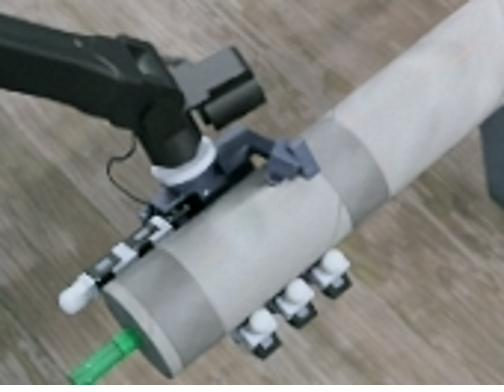

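>>> move --arm2 '{"target": [0.300, 0.87, 0.478, 0.183, 0.683, 0.683, 0.183], "speed": 0.05}' --arm4 '{"target": [0.302, -0.83, 0.477, 0.183, 0.683, 0.683, 0.183], "speed": 0.05}' --cameras '["arm1_cam_wrist", "cam_high"]'

>>> zoom_image --camera "cam_high" --region '[250, 180, 450, 380]'

>>> zoom_image --camera "cam_high" --region '[120, 344, 340, 504]'

Scene clock: 352.53 s.
Joint torques (N m): arm1=[-0.73 1.49 10.41 2.3 0.06 -0.15] | arm2=[0.5 -27.63 2.97 0.29 -1.88 -0.18] | arm3=[-1.26 1.79 11.9 2.78 0.06 -0.13] | arm4=[-0.32 -20.42 4.55 -0.23 1.76 -0.06]
Heat: arm1: hottest joint3_rad 39 °C; arm2: hottest joint2_rad 38 °C; arm3: hottest joint3_rad 41 °C; arm4: hottest joint2_rad 37 °C.
move: arm2 off_target; arm4 off_target
Joint velocities: within noise
arm1, arm3: as last shown
arm2.joint_positions: joint1_rad=+0.213 joint2_rad=+2.853 joint3_rad=+1.705 joint4_rad=-0.305 joint5_rad=-0.492 joint6_rad=-1.284 hand_index_mcp=+0.082 hand_index_abd=+0.009 hand_index_pip=-0.066 hand_index_dip=+0.118 hand_middle_mcp=+0.093 hand_middle_abd=+0.005 hand_middle_pip=-0.071 hand_middle_dip=+0.115 hand_ring_mcp=+0.097 hand_ring_abd=+0.001 hand_ring_pip=-0.069 hand_ring_dip=+0.114 hand_thumb_cmc=+0.718 hand_thumb_axl=+0.677 hand_thumb_mcp=+0.222 hand_thumb_ipl=+0.168 hand_current_limit=+0.400 hand_speed=-0.600
arm2.joint_status: not commanded
arm2.hand_state: blocked,goal,blocked,goal,blocked,goal,blocked,goal,blocked,goal,blocked,goal,goal,goal,goal,goal
arm2.index_mcp_current_ma: 214
arm2.index_abd_current_ma: 6
arm2.index_pip_current_ma: 53
arm2.index_dip_current_ma: 20
arm2.middle_mcp_current_ma: 259
arm2.middle_abd_current_ma: 2
arm2.middle_pip_current_ma: 40
arm2.middle_dip_current_ma: 15
arm2.ring_mcp_current_ma: 278
arm2.ring_abd_current_ma: 0
arm2.ring_pip_current_ma: 46
arm2.ring_dip_current_ma: 13
arm2.thumb_cmc_current_ma: 2
arm2.thumb_axl_current_ma: 0
arm2.thumb_mcp_current_ma: -3
arm2.thumb_ipl_current_ma: 0
arm2.hand_goal_index_mcp: 0.000
arm2.hand_goal_index_abd: 0.000
arm2.hand_goal_index_pip: -0.100
arm2.hand_goal_index_dip: 0.100
arm2.hand_goal_middle_mcp: 0.000
arm2.hand_goal_middle_abd: 0.000
arm2.hand_goal_middle_pip: -0.100
arm2.hand_goal_middle_dip: 0.100
arm2.hand_goal_ring_mcp: 0.000
arm2.hand_goal_ring_abd: 0.000
arm2.hand_goal_ring_pip: -0.100
arm2.hand_goal_ring_dip: 0.100
arm2.hand_goal_thumb_cmc: 0.714
arm2.hand_goal_thumb_axl: 0.678
arm2.hand_goal_thumb_mcp: 0.226
arm2.hand_goal_thumb_ipl: 0.168
arm2.hand: x=+0.2923 y=+0.8821 z=+0.4501 quat_wxyz=(+0.166, +0.693, +0.678, +0.184) (m; scene frame)
arm2.hand_target: x=+0.3000 y=+0.8700 z=+0.4770 quat_wxyz=(+0.183, +0.683, +0.683, +0.183) (m; scene frame)
arm2.hand_status: off_target (0.031 m and 2.3 deg from the pose sent, 0.072 m and 1.5 deg at the start)
arm4.joint_positions: joint1_rad=-0.213 joint2_rad=+2.836 joint3_rad=+1.943 joint4_rad=-0.557 joint5_rad=+0.485 joint6_rad=+1.317 hand_index_mcp=+0.091 hand_index_abd=-0.003 hand_index_pip=-0.067 hand_index_dip=+0.115 hand_middle_mcp=+0.094 hand_middle_abd=-0.003 hand_middle_pip=-0.066 hand_middle_dip=+0.115 hand_ring_mcp=+0.098 hand_ring_abd=-0.003 hand_ring_pip=-0.070 hand_ring_dip=+0.120 hand_thumb_cmc=+0.718 hand_thumb_axl=+0.677 hand_thumb_mcp=+0.223 hand_thumb_ipl=+0.168 hand_current_limit=+0.400 hand_speed=-0.600
arm4.joint_status: not commanded
arm4.hand_state: blocked,goal,blocked,goal,blocked,goal,blocked,goal,blocked,goal,blocked,goal,goal,goal,goal,goal
arm4.index_mcp_current_ma: 385
arm4.index_abd_current_ma: -7
arm4.index_pip_current_ma: 129
arm4.index_dip_current_ma: 54
arm4.middle_mcp_current_ma: 385
arm4.middle_abd_current_ma: -7
arm4.middle_pip_current_ma: 134
arm4.middle_dip_current_ma: 55
arm4.ring_mcp_current_ma: 385
arm4.ring_abd_current_ma: -9
arm4.ring_pip_current_ma: 116
arm4.ring_dip_current_ma: 74
arm4.thumb_cmc_current_ma: 12
arm4.thumb_axl_current_ma: -2
arm4.thumb_mcp_current_ma: -12
arm4.thumb_ipl_current_ma: -1
arm4.hand_goal_index_mcp: 0.000
arm4.hand_goal_index_abd: 0.000
arm4.hand_goal_index_pip: -0.100
arm4.hand_goal_index_dip: 0.100
arm4.hand_goal_middle_mcp: 0.000
arm4.hand_goal_middle_abd: 0.000
arm4.hand_goal_middle_pip: -0.100
arm4.hand_goal_middle_dip: 0.100
arm4.hand_goal_ring_mcp: 0.000
arm4.hand_goal_ring_abd: 0.000
arm4.hand_goal_ring_pip: -0.100
arm4.hand_goal_ring_dip: 0.100
arm4.hand_goal_thumb_cmc: 0.714
arm4.hand_goal_thumb_axl: 0.678
arm4.hand_goal_thumb_mcp: 0.226
arm4.hand_goal_thumb_ipl: 0.168
arm4.hand: x=+0.2959 y=-0.8358 z=+0.4552 quat_wxyz=(+0.179, +0.680, +0.689, +0.174) (m; scene frame)
arm4.hand_target: x=+0.3022 y=-0.8299 z=+0.4766 quat_wxyz=(+0.183, +0.683, +0.683, +0.183) (m; scene frame)
arm4.hand_status: off_target (0.023 m and 1.3 deg from the pose sent, 0.066 m and 0.7 deg at the start)
pictures: arm1_cam_wrist, cam_high

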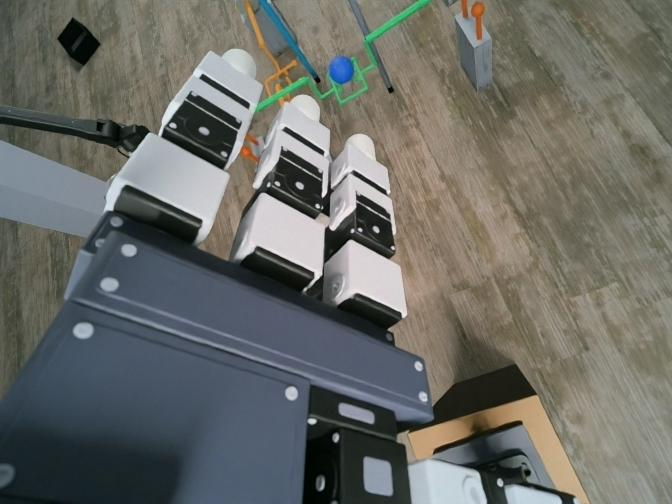

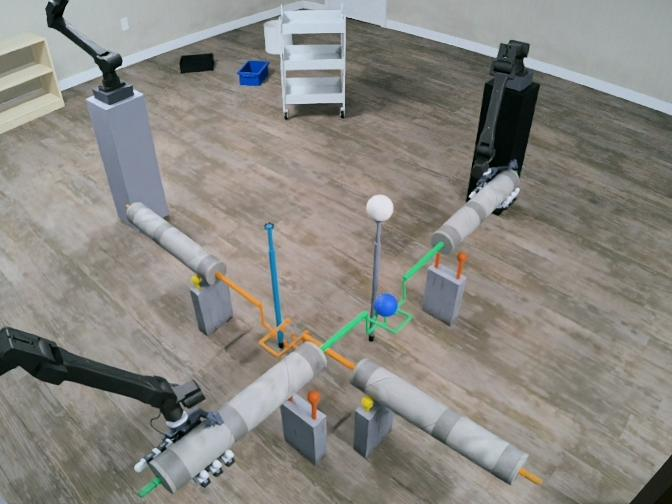

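Scaled by 2.520.

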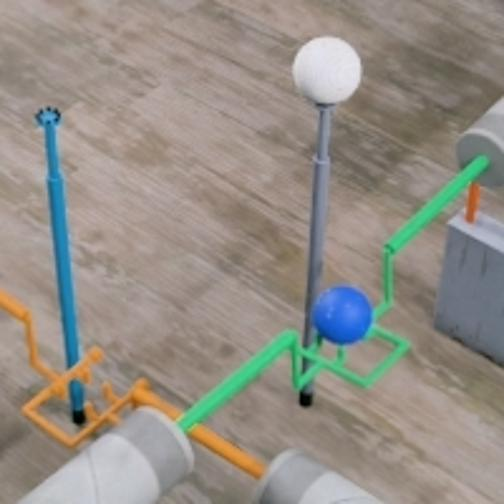

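Scaled by 2.291.

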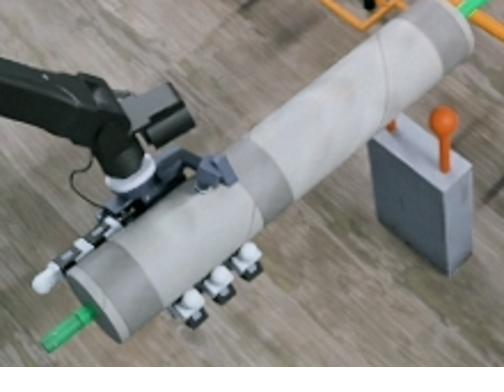

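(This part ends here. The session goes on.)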